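## Task

Take the tube that sits on the shelved bench by the door and push it fully down into one of the holes of the tube rack standing on the shelved bench by the window. The task fails if the tube ever touches the floor, or if the robot tips over or is left leaning.

## Robot and tools

ROBOT. A TidyBot++: a wheeled base 0.54 m long, 0.50 m wide and 0.38 m tall on four driven casters, carrying one seven-joint arm with a two-finger gripper. There is only this one arm, so every argument concerns it alone. The shoulder sits 0.12 m ahead of the base centre, 0.68 m up. Segments: upper arm 0.42 m, forearm 0.31 m, hand 0.31 m to the reported hand point. The arm begins folded with the hand aimed down. Cameras: base_camera (fixed on the base, looking ahead) and wrist_camera (looking along the hand).

FRAMES. Base frame: origin on the floor beneath the base centre, x ahead, y to the left, z up, in metres. hand_pose and hand_target use it; hand_pose is the midpoint between the finger pads, its z axis runs out along the fingers and the fingers close along its y axis. Odometry frame: where the base frame was when the scene began; base_odometry gives x, y in metres and heading in rad (left positive, -3.142 to 3.142), counted from wheel turns, so slip shows up as travel. base_tilt is in degrees, forward and right positive.

TOOL move. Optional arguments: base, joints, target, speeds, cameras, blocking. Motions in one call start together.
- base: an object of relative offsets from where the base is when the command starts: translate_m (metres, forward positive, -2 to 2), strafe_m (metres, left positive, -2 to 2), rotate_rad (radians, counter-clockwise positive, -6.3 to 6.3). Distances are along the base's axes at the start; the base runs straight to the resulting point.
- joints: an object of absolute angle targets keyed by name: joint_1_rad, joint_3_rad, joint_5_rad, joint_7_rad (unbounded, take the short way round; send steps under half a turn), joint_2_rad -2.249 to 2.249, joint_4_rad -2.579 to 2.579, joint_6_rad -2.099 to 2.099, and gripper_pos 0 (open, pads about 85 mm apart) to 1 (closed, squeezing 100 to 150 N per finger). joint_1_rad positive turns clockwise from above, opposite to heading.
- target: one flat list of seven numbers, an absolute hand pose in the base frame: x, y, z in metres, then quaternion qw, qx, qy, qz. With target, joints may contain only gripper_pos. The controller chooses joint angles itself, may swing the elbow, curve or overshoot. Finishing within 10 mm and 2 degrees gives done; otherwise off_target, typically within 3 cm. To correct, shift the last target by (wanted position minus hand_pose). To hold still, resend hand_target, not hand_pose.
- speeds: object of top speeds for this call only: translate_m and strafe_m 0.05 to 0.5 m/s (give a combined drive's speed under one key), rotate_rad 0.1 to 1.57 rad/s.
- cameras: list of base_camera, wrist_camera or all; [] gives none.
- blocking: true (default) returns when everything rests; false returns in about 0.5 s while motion continues. A later move overrides only what it names.
A call with no action just reports state and images.

OTHER TOOLS. wait(seconds 0 to 10, cameras) lets time pass and reports. stop(cameras) brakes all running motions; braked ones say stopped and keep pressing on whatever they touch. zoom_image(camera, region [x0, y0, x1, y1] in pixels, top-left origin, at most 504 by 504) enlarges part of the newest image. read_manual(section "licences") only returns licence text. finished_scene(scene: this scene's number) ends the scene irreversibly; the goal must then hold without the robot.

RESULTS. The move line says done or the worst status. base_status, joint_status, hand_status: done, moving, off_target (resting short, maybe still pushing), not_followed (targets withheld by a check: joint command not followed, pose unreachable, with a cause for self-collision), stopped, contact_stop, time_out, torque_fault, limit_stop_at_motor_heat. Tolerances for done: joint_1 0.039, joint_2 0.097, joint_3 and joint_4 0.061, joint_5 and joint_6 0.114, joint_7 0.096, gripper 0.03 rad/units. Gripper off_target means something holds the fingers open at the shown reading; done at 1 means an empty grip. motor_effort is percent of maximum torque, with the peak of the last action in brackets. Motor temperatures list per joint; MOTOR HOT appears from 60 °C, and at 75 °C the arm goes limp for 30 to 60 s. on_its_own lists uncommanded behaviour. ARM HIT means a hard collision with the base or itself. An uncommanded stop, a refused call or a torque fault cancels the remaining move, wait and finished_scene calls in that reply. Images can lag the state slightly.

PRACTICAL NOTES. A hand aimed downward reaches at most about 0.94 m high, and only near the base. Joints may stop short by their tolerance; resend last command plus (wanted minus read). A held load makes the arm sag; correct it, and never command a loaded joint to its read angle. When a held tube meets a surface, hand_pose stops falling while commands keep descending, so watch effort and images. Closed fingertips reach about 20 mm beyond the hand point.

AVOID. Dropping the tube or letting it touch the floor; releasing it while moving; driving the base while the arm is hooked on furniture above about 0.6 m (tipping); reaching far out from folded over nearby furniture or swinging a stretched arm sideways; low forward-facing hand poses close in front of the base, which can hit the base; unreachable poses (10 s wander, time_out); pushing into benches or squeezing hard on a tube still resting on something; fast swings with a load; long stretched holds that overheat motors. Loose objects may occasionally be nudged by something.

Each tool is called after "Request:" as a command line: name --argument value for each argument, lists and objects as JSON in quotes; but a table of rows of numbers goes row by row, as --pt "numbers of a row", without its own name.

## Session

Request:
move

Scene clock: 0.00 s.
Motor temperatures (°C): [32 32 26 26 44 32 50]
base_odometry: x=+0.000 y=+0.000 heading=+0.000
base_tilt: forward=-0.6 right=+0.2
base_status: not commanded
joint_positions: joint_1_rad=-0.047 joint_2_rad=-0.364 joint_3_rad=+3.147 joint_4_rad=-2.498 joint_5_rad=-0.038 joint_6_rad=-0.869 joint_7_rad=+1.593 gripper_pos=+0.000
joint_status: not commanded
motor_effort: joint_1_rad=-1 joint_2_rad=-1 joint_3_rad=+0 joint_4_rad=+14 joint_5_rad=+1 joint_6_rad=+2 joint_7_rad=+1
hand_pose: x=+0.2774 y=+0.0171 z=+0.5989 quat_wxyz=(-0.017, +0.997, +0.021, +0.069) (m; base frame)
hand_target: x=+0.2772 y=+0.0171 z=+0.5986 quat_wxyz=(-0.017, +0.997, +0.021, +0.069) (m; base frame)
hand_status: not commanded
pictures: base_camera, wrist_camera

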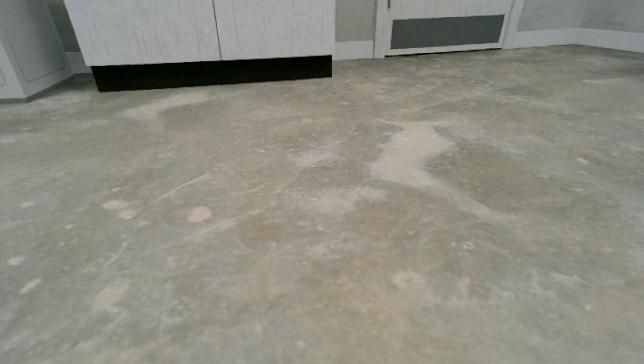

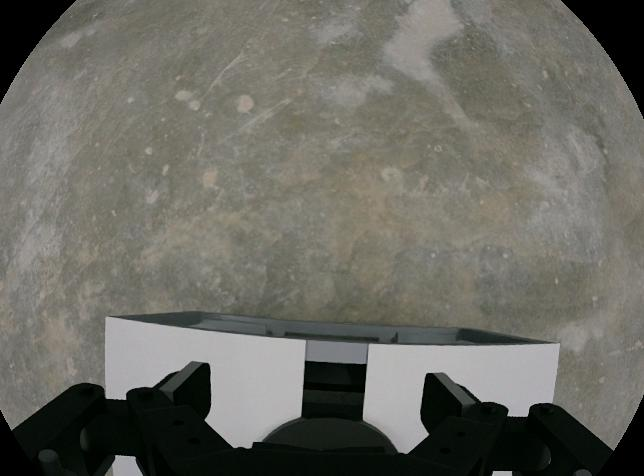

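Request:
move --joints '{"joint_6_rad": 0.35}'

Scene clock: 2.20 s.
Motor temperatures (°C): [32 32 26 26 44 32 50]
move: done
base_odometry: x=+0.000 y=+0.000 heading=+0.000
base_tilt: forward=-0.6 right=+0.2
base_status: not commanded
joint_positions: joint_1_rad=-0.047 joint_2_rad=-0.364 joint_3_rad=+3.147 joint_4_rad=-2.498 joint_5_rad=-0.038 joint_6_rad=+0.311 joint_7_rad=+1.593 gripper_pos=+0.000
joint_status: all done
motor_effort: joint_1_rad=+0(1) joint_2_rad=-5(6) joint_3_rad=+0(1) joint_4_rad=+18(18) joint_5_rad=+1(1) joint_6_rad=+9(9) joint_7_rad=+0(1)
hand_pose: x=+0.5361 y=+0.0149 z=+0.8293 quat_wxyz=(-0.013, +0.791, +0.007, +0.612) (m; base frame)
hand_target: x=+0.5387 y=+0.0145 z=+0.8402 quat_wxyz=(-0.013, +0.779, +0.007, +0.627) (m; base frame)
hand_status: not commanded
pictures: base_camera, wrist_camera
camera_calibration:
wrist_camera: T_world_to_cam=[[0.0271695, -0.999064, 0.0336638, -0.0269627], [-0.26412, -0.0396541, -0.963674, 1.00347], [0.964107, 0.0172913, -0.26495, -0.166934], [0, 0, 0, 1]] pos_world=[0.42671, 0.0157407, 0.923697]

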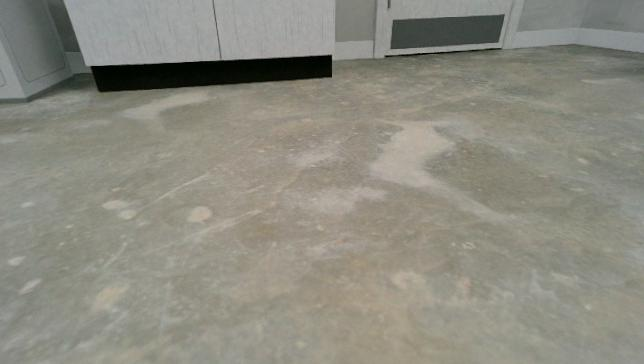

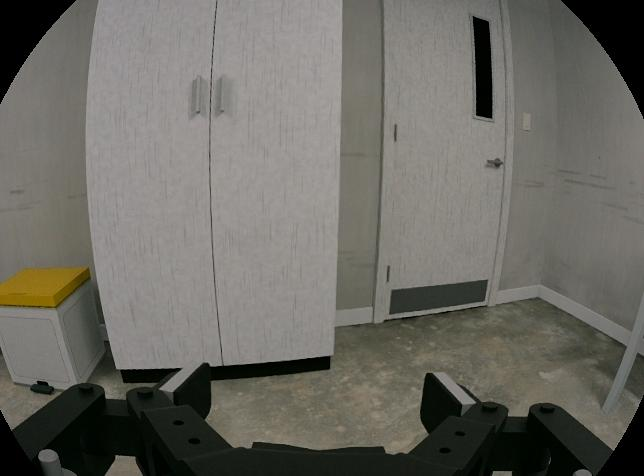

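Great view. Look right.

Request:
move --base '{"rotate_rad": -0.9}' --cameras '["wrist_camera"]'

Request:
move --base '{"rotate_rad": -1.2}' --cameras '["wrist_camera"]'

Request:
move --base '{"rotate_rad": -1.2}' --cameras '["wrist_camera"]'

Request:
move --base '{"rotate_rad": -1.2}' --cameras '["wrist_camera"]'

Scene clock: 4.47 s.
Motor temperatures (°C): [32 32 26 26 44 32 50]
move: done
base_odometry: x=+0.000 y=+0.000 heading=-0.899
base_tilt: forward=-0.7 right=+0.2
base_status: done
joint_positions: joint_1_rad=-0.047 joint_2_rad=-0.364 joint_3_rad=+3.147 joint_4_rad=-2.498 joint_5_rad=-0.038 joint_6_rad=+0.312 joint_7_rad=+1.593 gripper_pos=+0.000
joint_status: not commanded
motor_effort: joint_1_rad=-1(2) joint_2_rad=-5(6) joint_3_rad=-1(2) joint_4_rad=+18(18) joint_5_rad=+1(2) joint_6_rad=+9(9) joint_7_rad=+1(1)
hand_pose: x=+0.5362 y=+0.0148 z=+0.8295 quat_wxyz=(-0.013, +0.790, +0.007, +0.613) (m; base frame)
hand_target: x=+0.5387 y=+0.0145 z=+0.8402 quat_wxyz=(-0.013, +0.779, +0.007, +0.627) (m; base frame)
hand_status: not commanded
pictures: wrist_camera
camera_calibration:
wrist_camera: T_world_to_cam=[[0.0270379, -0.999068, 0.0336365, -0.0269236], [-0.263422, -0.0395804, -0.963868, 1.00348], [0.964302, 0.0172004, -0.264246, -0.167618], [0, 0, 0, 1]] pos_world=[0.426701, 0.0157028, 0.923837]

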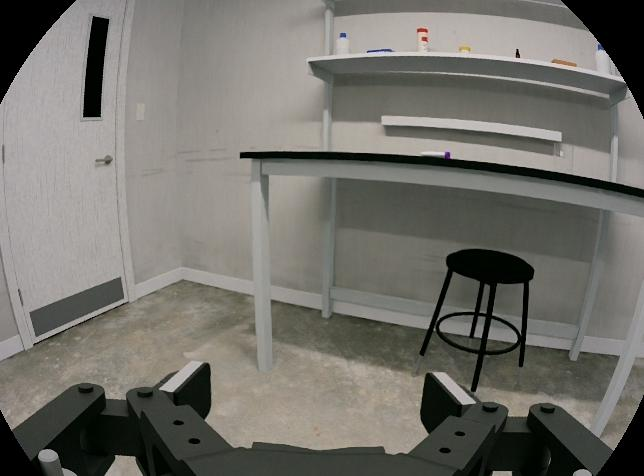

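Scene clock: 6.50 s.
Motor temperatures (°C): [32 32 26 26 44 32 50]
move: done
base_odometry: x=+0.000 y=+0.000 heading=-2.097
base_tilt: forward=-0.6 right=+0.2
base_status: done
joint_positions: joint_1_rad=-0.047 joint_2_rad=-0.364 joint_3_rad=+3.147 joint_4_rad=-2.498 joint_5_rad=-0.038 joint_6_rad=+0.312 joint_7_rad=+1.593 gripper_pos=+0.000
joint_status: not commanded
motor_effort: joint_1_rad=-1(2) joint_2_rad=-6(6) joint_3_rad=-1(2) joint_4_rad=+18(18) joint_5_rad=+1(2) joint_6_rad=+9(9) joint_7_rad=+1(1)
hand_pose: x=+0.5362 y=+0.0148 z=+0.8296 quat_wxyz=(-0.013, +0.790, +0.007, +0.613) (m; base frame)
hand_target: x=+0.5387 y=+0.0145 z=+0.8402 quat_wxyz=(-0.013, +0.779, +0.007, +0.627) (m; base frame)
hand_status: not commanded
pictures: wrist_camera
camera_calibration:
wrist_camera: T_world_to_cam=[[0.0270023, -0.99907, 0.0336267, -0.0269119], [-0.263306, -0.0395595, -0.963901, 1.00348], [0.964334, 0.0171734, -0.264129, -0.167732], [0, 0, 0, 1]] pos_world=[0.4267, 0.015691, 0.923861]

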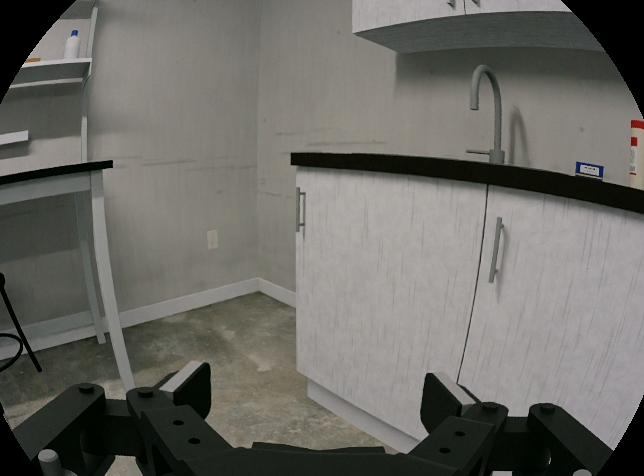

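Scene clock: 8.53 s.
Motor temperatures (°C): [32 32 26 26 44 32 50]
move: done
base_odometry: x=+0.000 y=+0.000 heading=+2.988
base_tilt: forward=-0.6 right=+0.2
base_status: done
joint_positions: joint_1_rad=-0.047 joint_2_rad=-0.364 joint_3_rad=+3.147 joint_4_rad=-2.498 joint_5_rad=-0.038 joint_6_rad=+0.312 joint_7_rad=+1.593 gripper_pos=+0.000
joint_status: not commanded
motor_effort: joint_1_rad=-1(2) joint_2_rad=-5(6) joint_3_rad=+0(2) joint_4_rad=+18(18) joint_5_rad=+1(2) joint_6_rad=+9(9) joint_7_rad=+0(1)
hand_pose: x=+0.5362 y=+0.0148 z=+0.8296 quat_wxyz=(-0.013, +0.790, +0.007, +0.613) (m; base frame)
hand_target: x=+0.5387 y=+0.0145 z=+0.8402 quat_wxyz=(-0.013, +0.779, +0.007, +0.627) (m; base frame)
hand_status: not commanded
pictures: wrist_camera
camera_calibration:
wrist_camera: T_world_to_cam=[[0.0269708, -0.999071, 0.0336166, -0.0269008], [-0.263249, -0.0395404, -0.963917, 1.00349], [0.964351, 0.0171481, -0.264071, -0.167789], [0, 0, 0, 1]] pos_world=[0.4267, 0.0156796, 0.923873]

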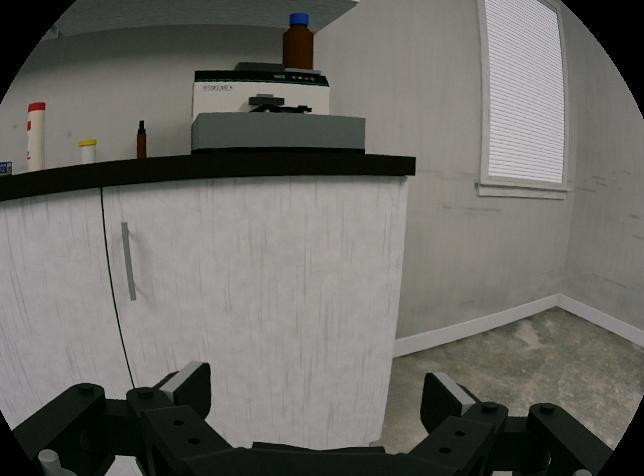

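Scene clock: 10.57 s.
Motor temperatures (°C): [32 32 26 26 44 32 50]
move: done
base_odometry: x=+0.000 y=+0.000 heading=+1.789
base_tilt: forward=-0.6 right=+0.2
base_status: done
joint_positions: joint_1_rad=-0.047 joint_2_rad=-0.364 joint_3_rad=+3.147 joint_4_rad=-2.498 joint_5_rad=-0.038 joint_6_rad=+0.312 joint_7_rad=+1.593 gripper_pos=+0.000
joint_status: not commanded
motor_effort: joint_1_rad=+0(2) joint_2_rad=-6(6) joint_3_rad=-1(2) joint_4_rad=+18(18) joint_5_rad=+1(2) joint_6_rad=+9(9) joint_7_rad=+0(1)
hand_pose: x=+0.5362 y=+0.0148 z=+0.8296 quat_wxyz=(-0.013, +0.790, +0.007, +0.613) (m; base frame)
hand_target: x=+0.5387 y=+0.0145 z=+0.8402 quat_wxyz=(-0.013, +0.779, +0.007, +0.627) (m; base frame)
hand_status: not commanded
pictures: wrist_camera
camera_calibration:
wrist_camera: T_world_to_cam=[[0.0269392, -0.999072, 0.0336065, -0.0268898], [-0.263192, -0.0395213, -0.963934, 1.00349], [0.964367, 0.0171227, -0.264013, -0.167846], [0, 0, 0, 1]] pos_world=[0.4267, 0.0156682, 0.923884]

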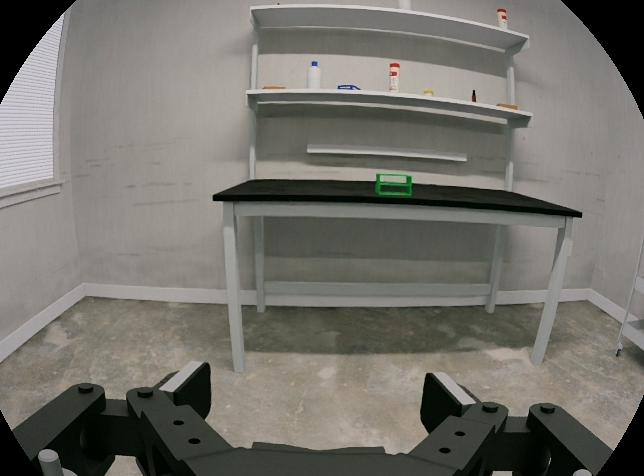

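Request:
zoom_image --camera "wrist_camera" --region '[330, 140, 470, 230]'

Request:
move --base '{"rotate_rad": -2.7}' --cameras '["wrist_camera"]'

Request:
zoom_image --camera "wrist_camera" --region '[350, 100, 500, 220]'

Scaled by 3.600.

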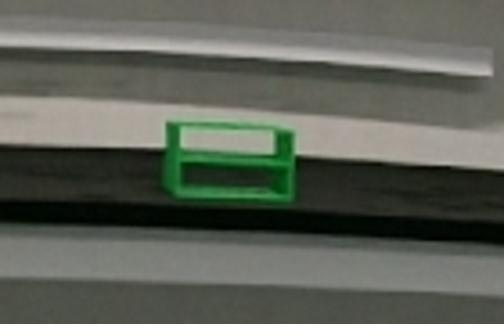

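Scene clock: 14.17 s.
Motor temperatures (°C): [32 32 26 26 44 32 50]
move: done
base_odometry: x=+0.000 y=+0.000 heading=-0.909
base_tilt: forward=-0.7 right=+0.2
base_status: done
joint_positions: joint_1_rad=-0.047 joint_2_rad=-0.364 joint_3_rad=+3.147 joint_4_rad=-2.498 joint_5_rad=-0.038 joint_6_rad=+0.312 joint_7_rad=+1.593 gripper_pos=+0.000
joint_status: not commanded
motor_effort: joint_1_rad=-1(2) joint_2_rad=-5(6) joint_3_rad=-1(2) joint_4_rad=+17(18) joint_5_rad=+0(2) joint_6_rad=+9(9) joint_7_rad=+0(1)
hand_pose: x=+0.5362 y=+0.0148 z=+0.8297 quat_wxyz=(-0.013, +0.790, +0.007, +0.613) (m; base frame)
hand_target: x=+0.5387 y=+0.0145 z=+0.8402 quat_wxyz=(-0.013, +0.779, +0.007, +0.627) (m; base frame)
hand_status: not commanded
pictures: wrist_camera
camera_calibration:
wrist_camera: T_world_to_cam=[[0.0269269, -0.999072, 0.0336075, -0.0268878], [-0.263016, -0.0395159, -0.963982, 1.00349], [0.964416, 0.0171177, -0.263837, -0.168017], [0, 0, 0, 1]] pos_world=[0.426697, 0.015667, 0.92392]

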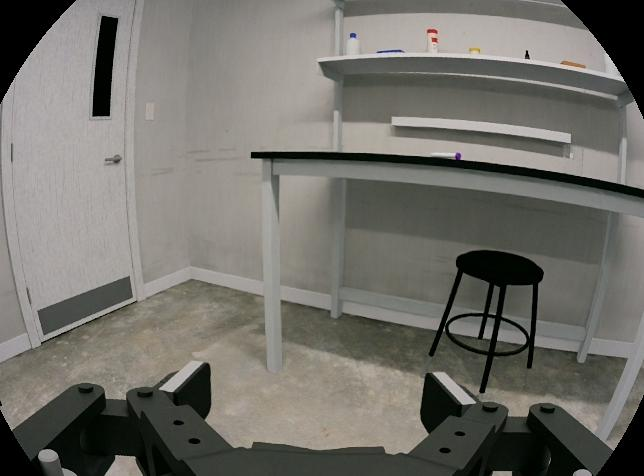

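Scaled by 3.360.

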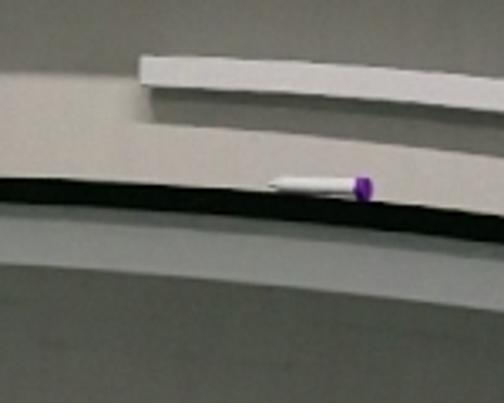

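Request:
move --base '{"rotate_rad": -0.6}'

Scene clock: 18.70 s.
Motor temperatures (°C): [32 32 26 27 44 32 50]
move: done
base_odometry: x=+0.000 y=+0.000 heading=-1.508
base_tilt: forward=-0.7 right=+0.2
base_status: done
joint_positions: joint_1_rad=-0.047 joint_2_rad=-0.364 joint_3_rad=+3.147 joint_4_rad=-2.498 joint_5_rad=-0.038 joint_6_rad=+0.312 joint_7_rad=+1.593 gripper_pos=+0.000
joint_status: not commanded
motor_effort: joint_1_rad=-1(2) joint_2_rad=-5(6) joint_3_rad=-1(2) joint_4_rad=+17(18) joint_5_rad=+1(2) joint_6_rad=+9(9) joint_7_rad=+0(1)
hand_pose: x=+0.5362 y=+0.0148 z=+0.8297 quat_wxyz=(-0.013, +0.790, +0.007, +0.613) (m; base frame)
hand_target: x=+0.5387 y=+0.0145 z=+0.8402 quat_wxyz=(-0.013, +0.779, +0.007, +0.627) (m; base frame)
hand_status: not commanded
pictures: base_camera, wrist_camera
camera_calibration:
wrist_camera: T_world_to_cam=[[0.0269269, -0.999072, 0.0336075, -0.0268878], [-0.263016, -0.0395159, -0.963982, 1.00349], [0.964416, 0.0171177, -0.263837, -0.168017], [0, 0, 0, 1]] pos_world=[0.426697, 0.015667, 0.92392]

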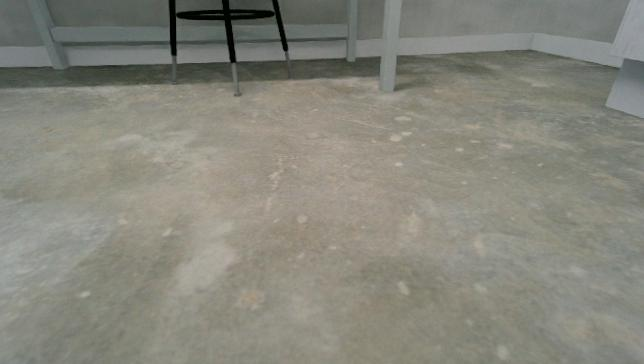

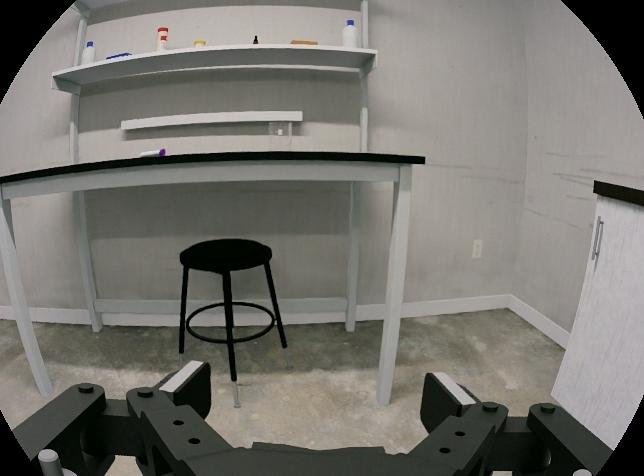

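Request:
move --base '{"strafe_m": 0.65, "translate_m": 0.7}' --joints '{"joint_2_rad": -0.3, "joint_4_rad": -2.0, "joint_6_rad": -0.3}'

Scene clock: 22.80 s.
Motor temperatures (°C): [32 32 26 27 44 32 50]
move: done
base_odometry: x=+0.693 y=-0.658 heading=-1.509
base_tilt: forward=-0.6 right=+0.2
base_status: done
joint_positions: joint_1_rad=-0.047 joint_2_rad=-0.311 joint_3_rad=+3.147 joint_4_rad=-2.041 joint_5_rad=-0.038 joint_6_rad=-0.256 joint_7_rad=+1.593 gripper_pos=+0.000
joint_status: all done
motor_effort: joint_1_rad=-1(2) joint_2_rad=-9(11) joint_3_rad=+0(2) joint_4_rad=+19(20) joint_5_rad=+1(2) joint_6_rad=+9(10) joint_7_rad=-1(1)
hand_pose: x=+0.5849 y=+0.0233 z=+0.9073 quat_wxyz=(-0.020, +0.837, +0.014, +0.546) (m; base frame)
hand_target: x=+0.5889 y=+0.0240 z=+0.9138 quat_wxyz=(-0.020, +0.841, +0.014, +0.540) (m; base frame)
hand_status: not commanded
pictures: base_camera, wrist_camera
camera_calibration:
wrist_camera: T_world_to_cam=[[0.051881, -0.998295, 0.0267587, -0.0307572], [-0.415353, -0.0459375, -0.9085, 1.1304], [0.90818, 0.0360196, -0.417028, -0.0231844], [0, 0, 0, 1]] pos_world=[0.492166, 0.0220581, 1.01812]

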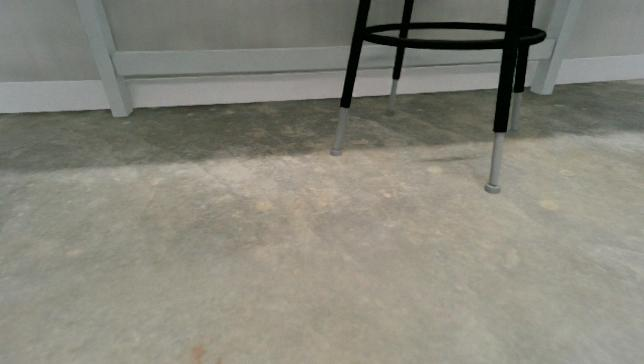

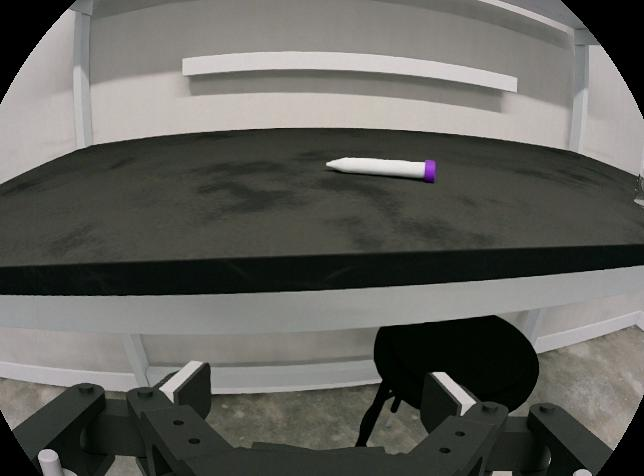

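Request:
move --joints '{"joint_1_rad": 0, "joint_2_rad": 0.0, "joint_4_rad": -0.785, "joint_6_rad": -1.66}'

Scene clock: 29.67 s.
Motor temperatures (°C): [32 32 26 27 43 32 50]
move: done
base_odometry: x=+0.693 y=-0.658 heading=-1.509
base_tilt: forward=-0.6 right=+0.2
base_status: not commanded
joint_positions: joint_1_rad=-0.024 joint_2_rad=-0.026 joint_3_rad=+3.147 joint_4_rad=-0.824 joint_5_rad=-0.038 joint_6_rad=-1.616 joint_7_rad=+1.593 gripper_pos=+0.000
joint_status: all done
motor_effort: joint_1_rad=-1(1) joint_2_rad=-13(14) joint_3_rad=-1(1) joint_4_rad=+15(21) joint_5_rad=+1(1) joint_6_rad=+6(9) joint_7_rad=+1(1)
hand_pose: x=+0.5398 y=+0.0207 z=+1.0893 quat_wxyz=(-0.017, +0.934, +0.027, +0.355) (m; base frame)
hand_target: x=+0.5409 y=+0.0106 z=+1.0863 quat_wxyz=(-0.012, +0.940, +0.016, +0.341) (m; base frame)
hand_status: not commanded
pictures: base_camera, wrist_camera
camera_calibration:
wrist_camera: T_world_to_cam=[[0.0866972, -0.995899, 0.025862, -0.0537046], [-0.753005, -0.082505, -0.652822, 1.18138], [0.652279, 0.0371236, -0.75707, 0.602364], [0, 0, 0, 1]] pos_world=[0.501331, 0.0216234, 1.22865]

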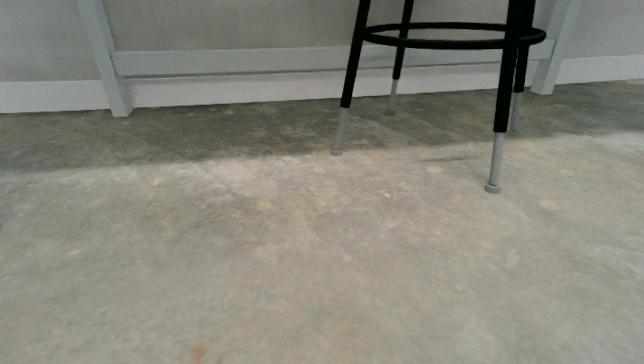

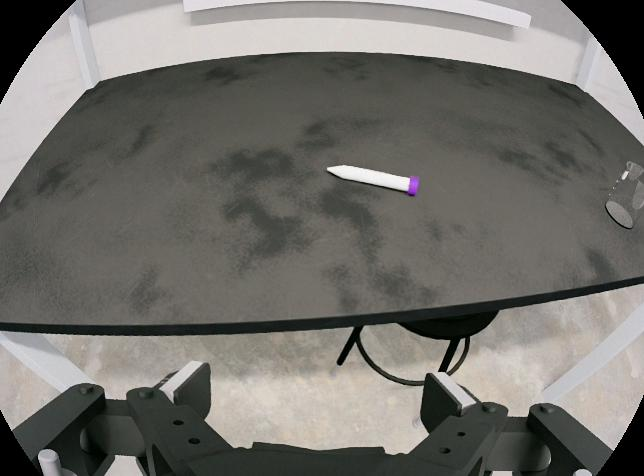

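Request:
move --base '{"translate_m": 0.32, "strafe_m": -0.12}' --speeds '{"translate_m": 0.25}'

Request:
zoom_image --camera "wrist_camera" --region '[200, 200, 400, 360]'

Scene clock: 34.03 s.
Motor temperatures (°C): [32 32 26 27 43 32 50]
move: done
base_odometry: x=+0.593 y=-0.985 heading=-1.508
base_tilt: forward=-0.6 right=+0.2
base_status: done
joint_positions: joint_1_rad=-0.021 joint_2_rad=-0.010 joint_3_rad=+3.147 joint_4_rad=-0.821 joint_5_rad=-0.038 joint_6_rad=-1.622 joint_7_rad=+1.593 gripper_pos=+0.000
joint_status: not commanded
motor_effort: joint_1_rad=+0(1) joint_2_rad=-14(17) joint_3_rad=-1(1) joint_4_rad=+15(15) joint_5_rad=+1(1) joint_6_rad=+6(7) joint_7_rad=+0(2)
hand_pose: x=+0.5450 y=+0.0196 z=+1.0831 quat_wxyz=(-0.016, +0.937, +0.025, +0.347) (m; base frame)
hand_target: x=+0.5409 y=+0.0106 z=+1.0863 quat_wxyz=(-0.012, +0.940, +0.016, +0.341) (m; base frame)
hand_status: not commanded
pictures: base_camera, wrist_camera
camera_calibration:
wrist_camera: T_world_to_cam=[[0.0843539, -0.996125, 0.0248915, -0.0527818], [-0.764491, -0.0807203, -0.639561, 1.17301], [0.639091, 0.0349201, -0.768338, 0.613738], [0, 0, 0, 1]] pos_world=[0.508976, 0.0206769, 1.22308]

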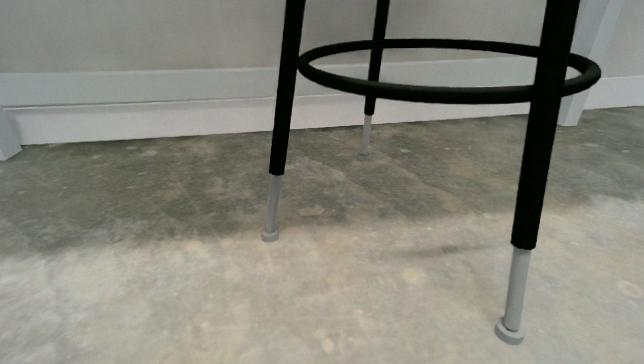

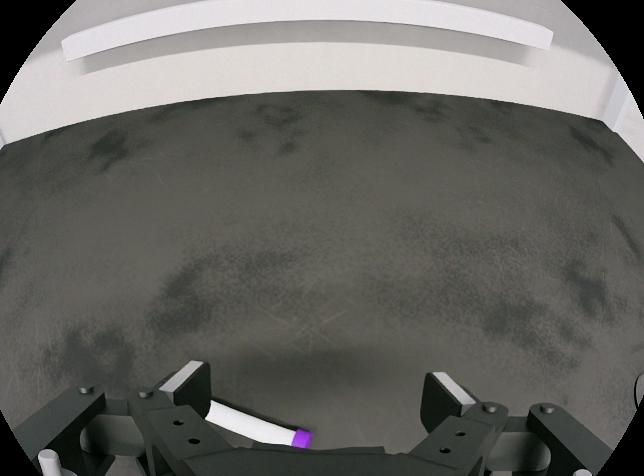

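Scaled by 2.520.

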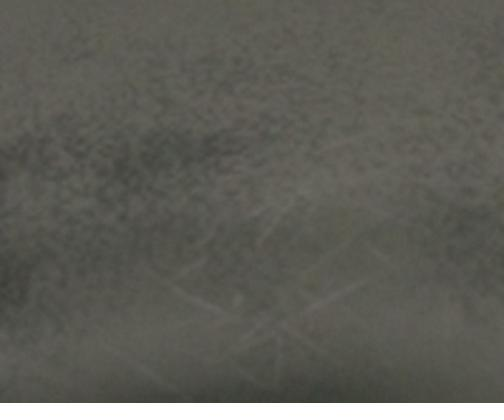

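Request:
move --target '[0.565, 0.063, 1.02, -0.2485, 0.7025, 0.6, 0.291]'

Scene clock: 36.87 s.
Motor temperatures (°C): [32 32 26 27 43 32 50]
move: off_target
base_odometry: x=+0.593 y=-0.985 heading=-1.508
base_tilt: forward=-0.6 right=+0.2
base_status: not commanded
joint_positions: joint_1_rad=+0.509 joint_2_rad=+0.452 joint_3_rad=+2.666 joint_4_rad=-0.550 joint_5_rad=-0.591 joint_6_rad=-2.003 joint_7_rad=+2.636 gripper_pos=+0.000
joint_status: not commanded
motor_effort: joint_1_rad=+0(2) joint_2_rad=-25(27) joint_3_rad=-4(4) joint_4_rad=+13(15) joint_5_rad=-4(5) joint_6_rad=+3(6) joint_7_rad=+0(1)
hand_pose: x=+0.5722 y=+0.0627 z=+1.0102 quat_wxyz=(-0.238, +0.747, +0.558, +0.272) (m; base frame)
hand_target: x=+0.5650 y=+0.0630 z=+1.0200 quat_wxyz=(-0.248, +0.703, +0.600, +0.291) (m; base frame)
hand_status: off_target (0.012 m and 7.5 deg from the pose sent, 0.079 m and 77.7 deg at the start)
pictures: base_camera, wrist_camera
camera_calibration:
wrist_camera: T_world_to_cam=[[0.970561, -0.240482, -0.0133894, -0.526133], [-0.188959, -0.72579, -0.661456, 0.883945], [0.149351, 0.644514, -0.749864, 0.762171], [0, 0, 0, 1]] pos_world=[0.563843, 0.0238023, 1.14917]

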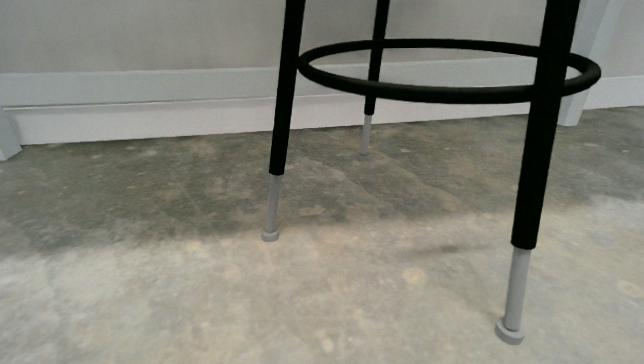

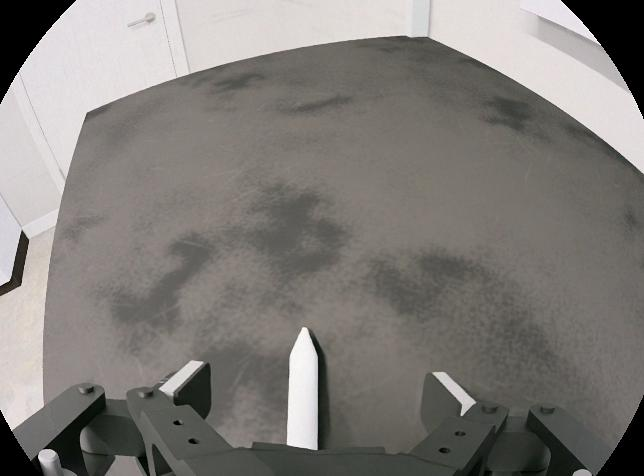

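Request:
move --target '[0.556, 0.056, 0.99, -0.2485, 0.7025, 0.6, 0.291]' --cameras '["wrist_camera"]'

Scene clock: 40.00 s.
Motor temperatures (°C): [32 32 26 27 43 32 50]
move: off_target
base_odometry: x=+0.593 y=-0.985 heading=-1.508
base_tilt: forward=-0.6 right=+0.2
base_status: not commanded
joint_positions: joint_1_rad=+0.559 joint_2_rad=+0.414 joint_3_rad=+2.709 joint_4_rad=-0.721 joint_5_rad=-0.643 joint_6_rad=-1.994 joint_7_rad=+2.798 gripper_pos=+0.000
joint_status: not commanded
motor_effort: joint_1_rad=-1(1) joint_2_rad=-25(25) joint_3_rad=-4(4) joint_4_rad=+13(14) joint_5_rad=-5(5) joint_6_rad=+2(3) joint_7_rad=+0(1)
hand_pose: x=+0.5535 y=+0.0558 z=+0.9820 quat_wxyz=(-0.259, +0.724, +0.584, +0.259) (m; base frame)
hand_target: x=+0.5560 y=+0.0560 z=+0.9900 quat_wxyz=(-0.249, +0.703, +0.600, +0.291) (m; base frame)
hand_status: off_target (0.008 m and 5.0 deg from the pose sent, 0.027 m and 7.5 deg at the start)
pictures: wrist_camera
camera_calibration:
wrist_camera: T_world_to_cam=[[0.986656, -0.159244, -0.0339302, -0.503233], [-0.14092, -0.730818, -0.667867, 0.836753], [0.0815569, 0.663736, -0.743507, 0.778436], [0, 0, 0, 1]] pos_world=[0.550946, 0.0147017, 1.12054]

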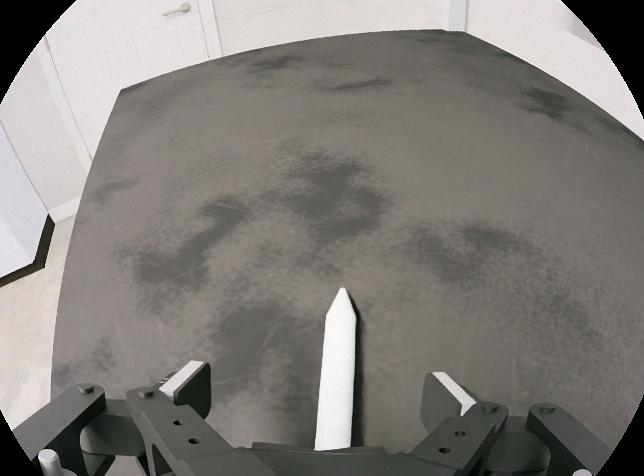

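Request:
move --target '[0.561, 0.056, 0.968, -0.2485, 0.7025, 0.6, 0.291]' --cameras '["wrist_camera"]'

Scene clock: 41.50 s.
Motor temperatures (°C): [32 32 26 27 43 32 50]
move: off_target
base_odometry: x=+0.593 y=-0.985 heading=-1.508
base_tilt: forward=-0.6 right=+0.2
base_status: not commanded
joint_positions: joint_1_rad=+0.559 joint_2_rad=+0.395 joint_3_rad=+2.738 joint_4_rad=-0.820 joint_5_rad=-0.646 joint_6_rad=-1.946 joint_7_rad=+2.869 gripper_pos=+0.000
joint_status: not commanded
motor_effort: joint_1_rad=-1(1) joint_2_rad=-24(26) joint_3_rad=-3(4) joint_4_rad=+14(14) joint_5_rad=-5(5) joint_6_rad=+1(2) joint_7_rad=+0(1)
hand_pose: x=+0.5556 y=+0.0573 z=+0.9611 quat_wxyz=(-0.261, +0.722, +0.588, +0.257) (m; base frame)
hand_target: x=+0.5610 y=+0.0560 z=+0.9680 quat_wxyz=(-0.249, +0.703, +0.600, +0.291) (m; base frame)
hand_status: off_target (0.009 m and 4.9 deg from the pose sent, 0.016 m and 5.0 deg at the start)
pictures: wrist_camera
camera_calibration:
wrist_camera: T_world_to_cam=[[0.988087, -0.149626, -0.0359969, -0.505156], [-0.135161, -0.731881, -0.667893, 0.820991], [0.073589, 0.664802, -0.743386, 0.765974], [0, 0, 0, 1]] pos_world=[0.553737, 0.0160625, 1.09956]

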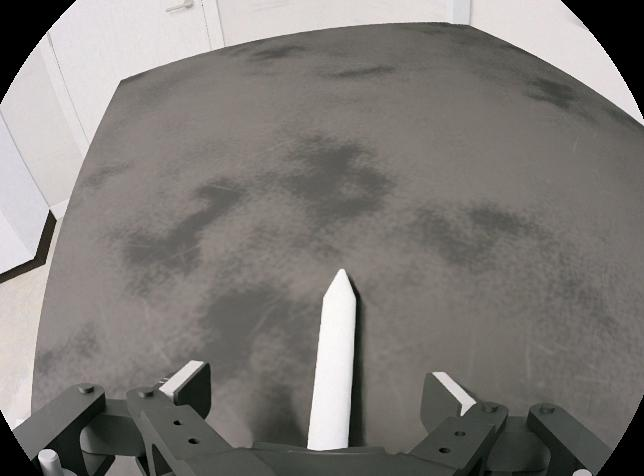

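Request:
move --target '[0.565, 0.055, 0.961, -0.2485, 0.7025, 0.6, 0.291]' --cameras '["wrist_camera"]'

Request:
move --joints '{"gripper_pos": 0.6}' --cameras '["wrist_camera"]'

Scene clock: 42.73 s.
Motor temperatures (°C): [32 32 26 27 43 32 50]
move: off_target
base_odometry: x=+0.593 y=-0.985 heading=-1.508
base_tilt: forward=-0.6 right=+0.2
base_status: not commanded
joint_positions: joint_1_rad=+0.559 joint_2_rad=+0.395 joint_3_rad=+2.738 joint_4_rad=-0.838 joint_5_rad=-0.646 joint_6_rad=-1.926 joint_7_rad=+2.887 gripper_pos=+0.000
joint_status: not commanded
motor_effort: joint_1_rad=+1(1) joint_2_rad=-24(25) joint_3_rad=-4(4) joint_4_rad=+14(15) joint_5_rad=-5(6) joint_6_rad=+1(1) joint_7_rad=+0(1)
hand_pose: x=+0.5592 y=+0.0584 z=+0.9569 quat_wxyz=(-0.260, +0.719, +0.589, +0.261) (m; base frame)
hand_target: x=+0.5650 y=+0.0550 z=+0.9610 quat_wxyz=(-0.248, +0.703, +0.600, +0.291) (m; base frame)
hand_status: off_target (0.008 m and 4.3 deg from the pose sent, 0.010 m and 4.9 deg at the start)
pictures: wrist_camera
camera_calibration:
wrist_camera: T_world_to_cam=[[0.988729, -0.147117, -0.0277674, -0.517059], [-0.127445, -0.729728, -0.671755, 0.818768], [0.0785643, 0.667723, -0.740252, 0.755903], [0, 0, 0, 1]] pos_world=[0.556192, 0.0166755, 1.09521]

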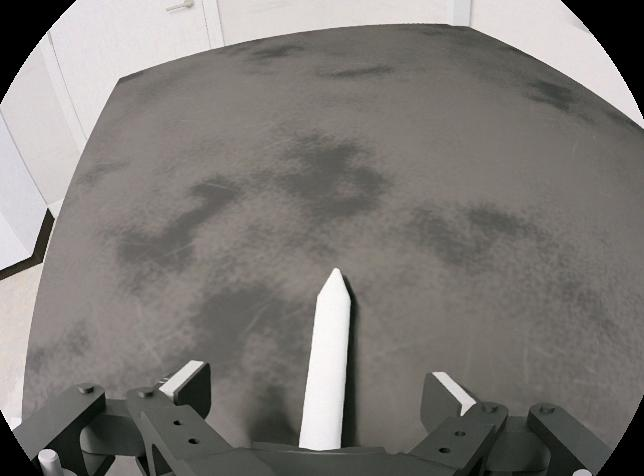

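Scene clock: 43.60 s.
Motor temperatures (°C): [32 32 26 27 43 32 50]
move: done
base_odometry: x=+0.593 y=-0.985 heading=-1.508
base_tilt: forward=-0.6 right=+0.2
base_status: not commanded
joint_positions: joint_1_rad=+0.559 joint_2_rad=+0.395 joint_3_rad=+2.738 joint_4_rad=-0.838 joint_5_rad=-0.646 joint_6_rad=-1.926 joint_7_rad=+2.887 gripper_pos=+0.600
joint_status: all done
motor_effort: joint_1_rad=-1(1) joint_2_rad=-24(25) joint_3_rad=-4(4) joint_4_rad=+14(14) joint_5_rad=-5(5) joint_6_rad=+1(1) joint_7_rad=+0(1)
hand_pose: x=+0.5592 y=+0.0584 z=+0.9569 quat_wxyz=(-0.260, +0.719, +0.589, +0.261) (m; base frame)
hand_target: x=+0.5650 y=+0.0550 z=+0.9610 quat_wxyz=(-0.248, +0.703, +0.600, +0.291) (m; base frame)
hand_status: not commanded
pictures: wrist_camera
camera_calibration:
wrist_camera: T_world_to_cam=[[0.988735, -0.147111, -0.0275976, -0.517262], [-0.127325, -0.729727, -0.671779, 0.818731], [0.0786873, 0.667725, -0.740238, 0.755819], [0, 0, 0, 1]] pos_world=[0.556206, 0.0166758, 1.09522]

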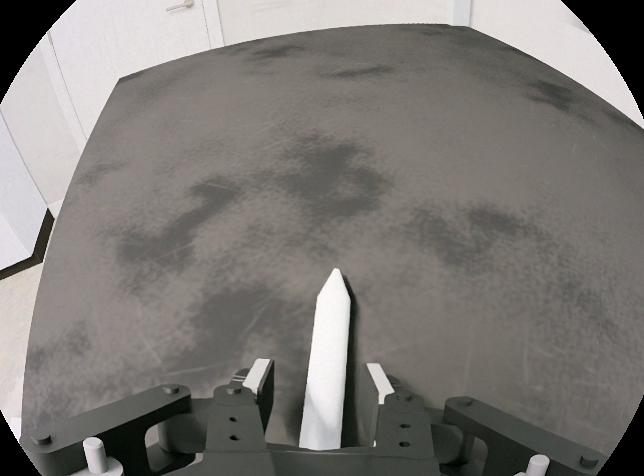

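Request:
zoom_image --camera "wrist_camera" --region '[220, 330, 420, 476]'

Scaled by 2.520.

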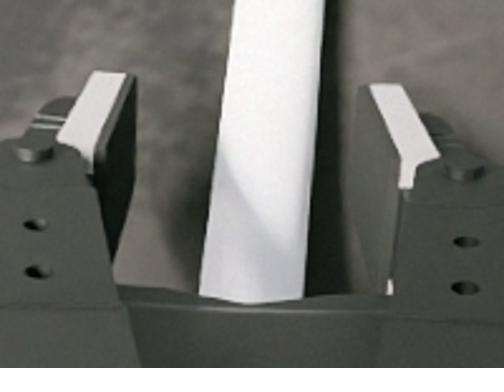

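Request:
move --joints '{"gripper_pos": 0.85}' --cameras '["wrist_camera"]'

Scene clock: 44.77 s.
Motor temperatures (°C): [32 32 26 27 43 32 50]
move: done
base_odometry: x=+0.593 y=-0.985 heading=-1.508
base_tilt: forward=-0.6 right=+0.2
base_status: not commanded
joint_positions: joint_1_rad=+0.559 joint_2_rad=+0.395 joint_3_rad=+2.738 joint_4_rad=-0.838 joint_5_rad=-0.646 joint_6_rad=-1.926 joint_7_rad=+2.887 gripper_pos=+0.849
joint_status: all done
motor_effort: joint_1_rad=-1(1) joint_2_rad=-24(25) joint_3_rad=-3(4) joint_4_rad=+14(14) joint_5_rad=-5(5) joint_6_rad=+1(1) joint_7_rad=+0(1)
hand_pose: x=+0.5593 y=+0.0584 z=+0.9569 quat_wxyz=(-0.260, +0.719, +0.589, +0.261) (m; base frame)
hand_target: x=+0.5650 y=+0.0550 z=+0.9610 quat_wxyz=(-0.248, +0.703, +0.600, +0.291) (m; base frame)
hand_status: not commanded
pictures: wrist_camera
camera_calibration:
wrist_camera: T_world_to_cam=[[0.988725, -0.147192, -0.0275109, -0.517372], [-0.127325, -0.72971, -0.671797, 0.818756], [0.0788083, 0.667726, -0.740224, 0.755738], [0, 0, 0, 1]] pos_world=[0.556228, 0.0166752, 1.09522]

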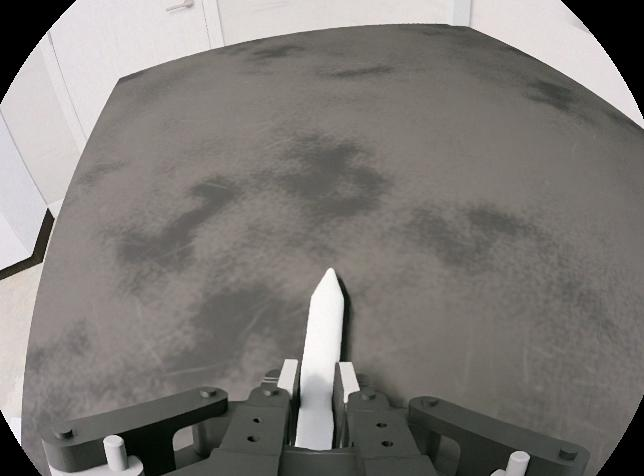

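Request:
zoom_image --camera "wrist_camera" --region '[240, 330, 400, 476]'

Scaled by 3.150.

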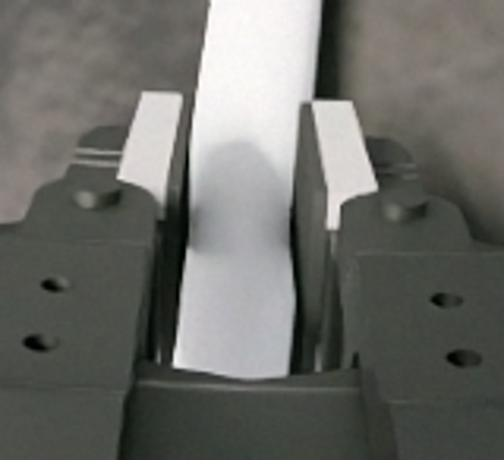

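Request:
move --joints '{"gripper_pos": 0.65}' --cameras '[]'

Request:
move --target '[0.568, 0.054, 0.953, -0.2485, 0.7025, 0.6, 0.291]' --cameras '["wrist_camera"]'

Request:
zoom_image --camera "wrist_camera" --region '[240, 330, 400, 476]'

Scene clock: 46.23 s.
Motor temperatures (°C): [32 32 26 27 43 32 50]
move: done
base_odometry: x=+0.593 y=-0.985 heading=-1.508
base_tilt: forward=-0.6 right=+0.2
base_status: not commanded
joint_positions: joint_1_rad=+0.559 joint_2_rad=+0.395 joint_3_rad=+2.738 joint_4_rad=-0.838 joint_5_rad=-0.646 joint_6_rad=-1.926 joint_7_rad=+2.887 gripper_pos=+0.650
joint_status: all done
motor_effort: joint_1_rad=-1(1) joint_2_rad=-24(25) joint_3_rad=-4(4) joint_4_rad=+14(15) joint_5_rad=-5(5) joint_6_rad=+1(1) joint_7_rad=+0(1)
hand_pose: x=+0.5593 y=+0.0584 z=+0.9569 quat_wxyz=(-0.260, +0.719, +0.589, +0.261) (m; base frame)
hand_target: x=+0.5650 y=+0.0550 z=+0.9610 quat_wxyz=(-0.248, +0.703, +0.600, +0.291) (m; base frame)
hand_status: not commanded
pictures: none
No camera images: "cameras" was empty.

Scene clock: 46.87 s.
Motor temperatures (°C): [32 32 26 27 43 32 50]
move: off_target
base_odometry: x=+0.593 y=-0.985 heading=-1.508
base_tilt: forward=-0.6 right=+0.2
base_status: not commanded
joint_positions: joint_1_rad=+0.559 joint_2_rad=+0.395 joint_3_rad=+2.739 joint_4_rad=-0.864 joint_5_rad=-0.646 joint_6_rad=-1.908 joint_7_rad=+2.907 gripper_pos=+0.650
joint_status: not commanded
motor_effort: joint_1_rad=+0(1) joint_2_rad=-25(26) joint_3_rad=-4(4) joint_4_rad=+14(15) joint_5_rad=-5(6) joint_6_rad=+1(1) joint_7_rad=+0(1)
hand_pose: x=+0.5614 y=+0.0597 z=+0.9503 quat_wxyz=(-0.261, +0.717, +0.591, +0.262) (m; base frame)
hand_target: x=+0.5680 y=+0.0540 z=+0.9530 quat_wxyz=(-0.248, +0.703, +0.600, +0.291) (m; base frame)
hand_status: off_target (0.009 m and 4.1 deg from the pose sent, 0.011 m and 4.3 deg at the start)
pictures: wrist_camera
camera_calibration:
wrist_camera: T_world_to_cam=[[0.989559, -0.141734, -0.0261538, -0.521589], [-0.122056, -0.727604, -0.675052, 0.815571], [0.076648, 0.671196, -0.737307, 0.748017], [0, 0, 0, 1]] pos_world=[0.558355, 0.0174195, 1.08843]

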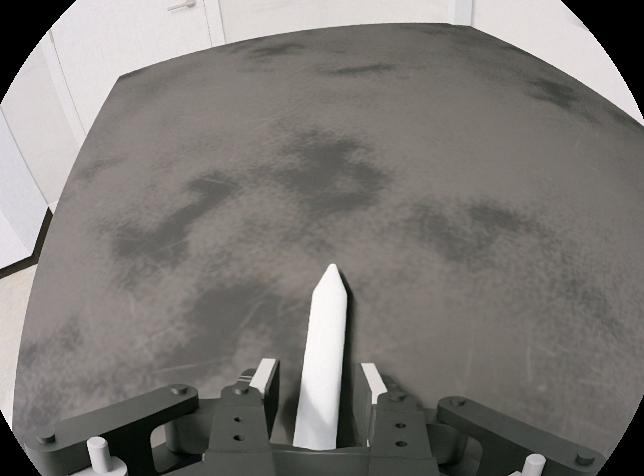

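Scaled by 3.150.

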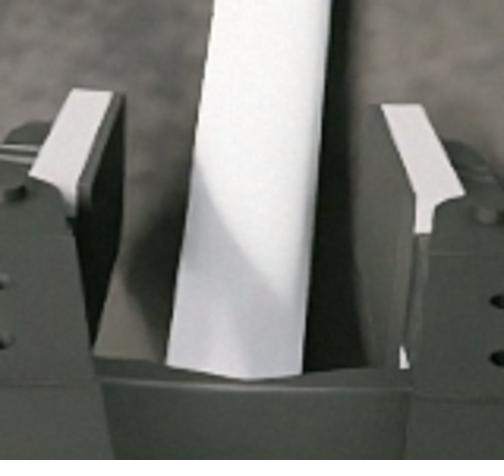

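Request:
move --joints '{"gripper_pos": 0.85}' --cameras '["wrist_camera"]'

Request:
zoom_image --camera "wrist_camera" --region '[240, 330, 400, 476]'

Scene clock: 47.77 s.
Motor temperatures (°C): [32 32 26 27 43 32 50]
move: done
base_odometry: x=+0.593 y=-0.985 heading=-1.508
base_tilt: forward=-0.6 right=+0.2
base_status: not commanded
joint_positions: joint_1_rad=+0.560 joint_2_rad=+0.395 joint_3_rad=+2.739 joint_4_rad=-0.864 joint_5_rad=-0.646 joint_6_rad=-1.908 joint_7_rad=+2.908 gripper_pos=+0.840
joint_status: all done
motor_effort: joint_1_rad=-1(2) joint_2_rad=-24(25) joint_3_rad=-3(4) joint_4_rad=+14(14) joint_5_rad=-5(5) joint_6_rad=+1(1) joint_7_rad=+0(1)
hand_pose: x=+0.5614 y=+0.0598 z=+0.9504 quat_wxyz=(-0.261, +0.717, +0.591, +0.262) (m; base frame)
hand_target: x=+0.5680 y=+0.0540 z=+0.9530 quat_wxyz=(-0.248, +0.703, +0.600, +0.291) (m; base frame)
hand_status: not commanded
pictures: wrist_camera
camera_calibration:
wrist_camera: T_world_to_cam=[[0.98955, -0.141864, -0.0257884, -0.521909], [-0.121894, -0.727518, -0.675173, 0.815685], [0.0770214, 0.671261, -0.737208, 0.747804], [0, 0, 0, 1]] pos_world=[0.558286, 0.0174135, 1.08856]

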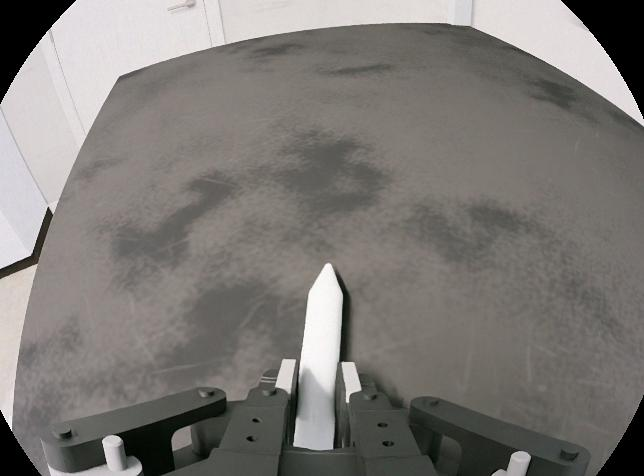

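Scaled by 3.150.

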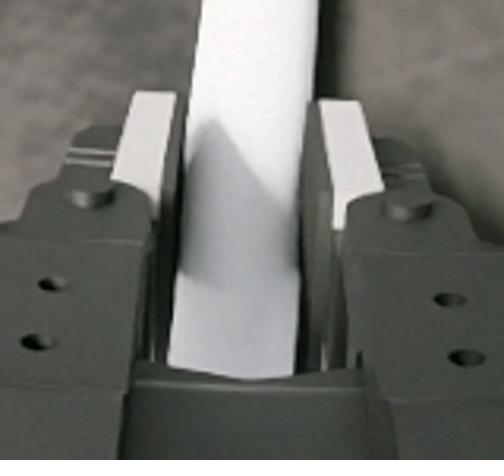

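Request:
move --joints '{"gripper_pos": 0.7}' --cameras '[]'

Request:
move --target '[0.568, 0.052, 0.948, -0.2485, 0.7025, 0.6, 0.291]' --cameras '["wrist_camera"]'

Request:
move --joints '{"gripper_pos": 0.87}' --cameras '["wrist_camera"]'

Request:
zoom_image --camera "wrist_camera" --region '[240, 330, 400, 476]'

Scene clock: 48.87 s.
Motor temperatures (°C): [32 32 26 27 43 32 50]
move: done
base_odometry: x=+0.593 y=-0.985 heading=-1.508
base_tilt: forward=-0.6 right=+0.2
base_status: not commanded
joint_positions: joint_1_rad=+0.560 joint_2_rad=+0.395 joint_3_rad=+2.739 joint_4_rad=-0.864 joint_5_rad=-0.646 joint_6_rad=-1.908 joint_7_rad=+2.908 gripper_pos=+0.700
joint_status: all done
motor_effort: joint_1_rad=+0(1) joint_2_rad=-24(25) joint_3_rad=-4(4) joint_4_rad=+14(14) joint_5_rad=-5(5) joint_6_rad=+1(1) joint_7_rad=+0(1)
hand_pose: x=+0.5614 y=+0.0598 z=+0.9504 quat_wxyz=(-0.261, +0.717, +0.591, +0.262) (m; base frame)
hand_target: x=+0.5680 y=+0.0540 z=+0.9530 quat_wxyz=(-0.248, +0.703, +0.600, +0.291) (m; base frame)
hand_status: not commanded
pictures: none
No camera images: "cameras" was empty.

Scene clock: 49.47 s.
Motor temperatures (°C): [32 32 26 27 43 32 50]
move: off_target
base_odometry: x=+0.593 y=-0.985 heading=-1.508
base_tilt: forward=-0.6 right=+0.2
base_status: not commanded
joint_positions: joint_1_rad=+0.563 joint_2_rad=+0.393 joint_3_rad=+2.745 joint_4_rad=-0.884 joint_5_rad=-0.646 joint_6_rad=-1.901 joint_7_rad=+2.925 gripper_pos=+0.700
joint_status: not commanded
motor_effort: joint_1_rad=-1(1) joint_2_rad=-24(26) joint_3_rad=-4(4) joint_4_rad=+14(15) joint_5_rad=-5(6) joint_6_rad=+1(1) joint_7_rad=+0(1)
hand_pose: x=+0.5615 y=+0.0579 z=+0.9449 quat_wxyz=(-0.262, +0.717, +0.591, +0.262) (m; base frame)
hand_target: x=+0.5680 y=+0.0520 z=+0.9480 quat_wxyz=(-0.248, +0.703, +0.600, +0.291) (m; base frame)
hand_status: off_target (0.009 m and 4.2 deg from the pose sent, 0.010 m and 4.1 deg at the start)
pictures: wrist_camera
camera_calibration:
wrist_camera: T_world_to_cam=[[0.989787, -0.139817, -0.0277845, -0.520738], [-0.12171, -0.727405, -0.675329, 0.81061], [0.0742119, 0.671814, -0.736993, 0.746318], [0, 0, 0, 1]] pos_world=[0.558694, 0.0154473, 1.08299]

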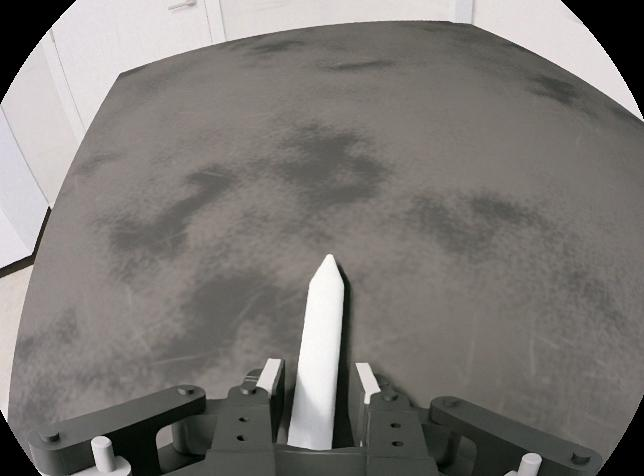

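Scene clock: 50.07 s.
Motor temperatures (°C): [32 32 26 27 43 32 50]
move: done
base_odometry: x=+0.593 y=-0.985 heading=-1.508
base_tilt: forward=-0.6 right=+0.2
base_status: not commanded
joint_positions: joint_1_rad=+0.564 joint_2_rad=+0.393 joint_3_rad=+2.745 joint_4_rad=-0.884 joint_5_rad=-0.646 joint_6_rad=-1.900 joint_7_rad=+2.925 gripper_pos=+0.850
joint_status: all done
motor_effort: joint_1_rad=-1(1) joint_2_rad=-25(25) joint_3_rad=-4(4) joint_4_rad=+14(14) joint_5_rad=-5(6) joint_6_rad=+1(1) joint_7_rad=+0(1)
hand_pose: x=+0.5614 y=+0.0579 z=+0.9452 quat_wxyz=(-0.262, +0.717, +0.591, +0.262) (m; base frame)
hand_target: x=+0.5680 y=+0.0520 z=+0.9480 quat_wxyz=(-0.248, +0.703, +0.600, +0.291) (m; base frame)
hand_status: not commanded
pictures: wrist_camera
camera_calibration:
wrist_camera: T_world_to_cam=[[0.98974, -0.140301, -0.0270399, -0.521315], [-0.121553, -0.727304, -0.675466, 0.810828], [0.075102, 0.671822, -0.736895, 0.745962], [0, 0, 0, 1]] pos_world=[0.558501, 0.0154243, 1.08329]

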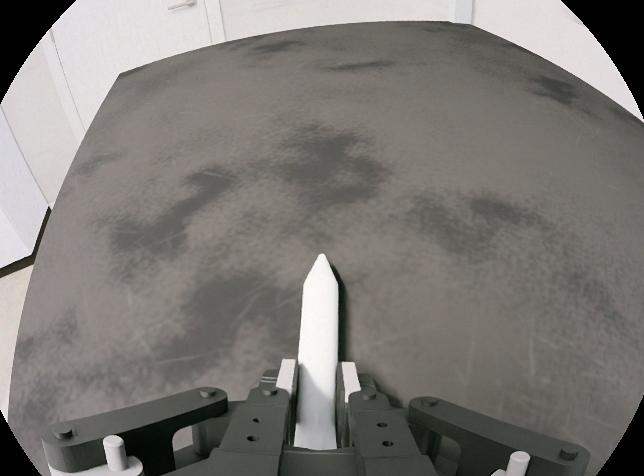

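Scaled by 3.150.

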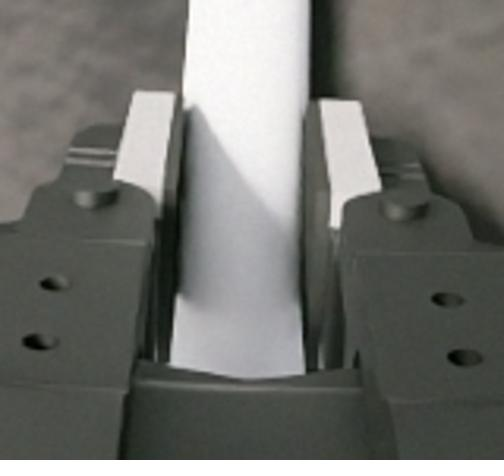

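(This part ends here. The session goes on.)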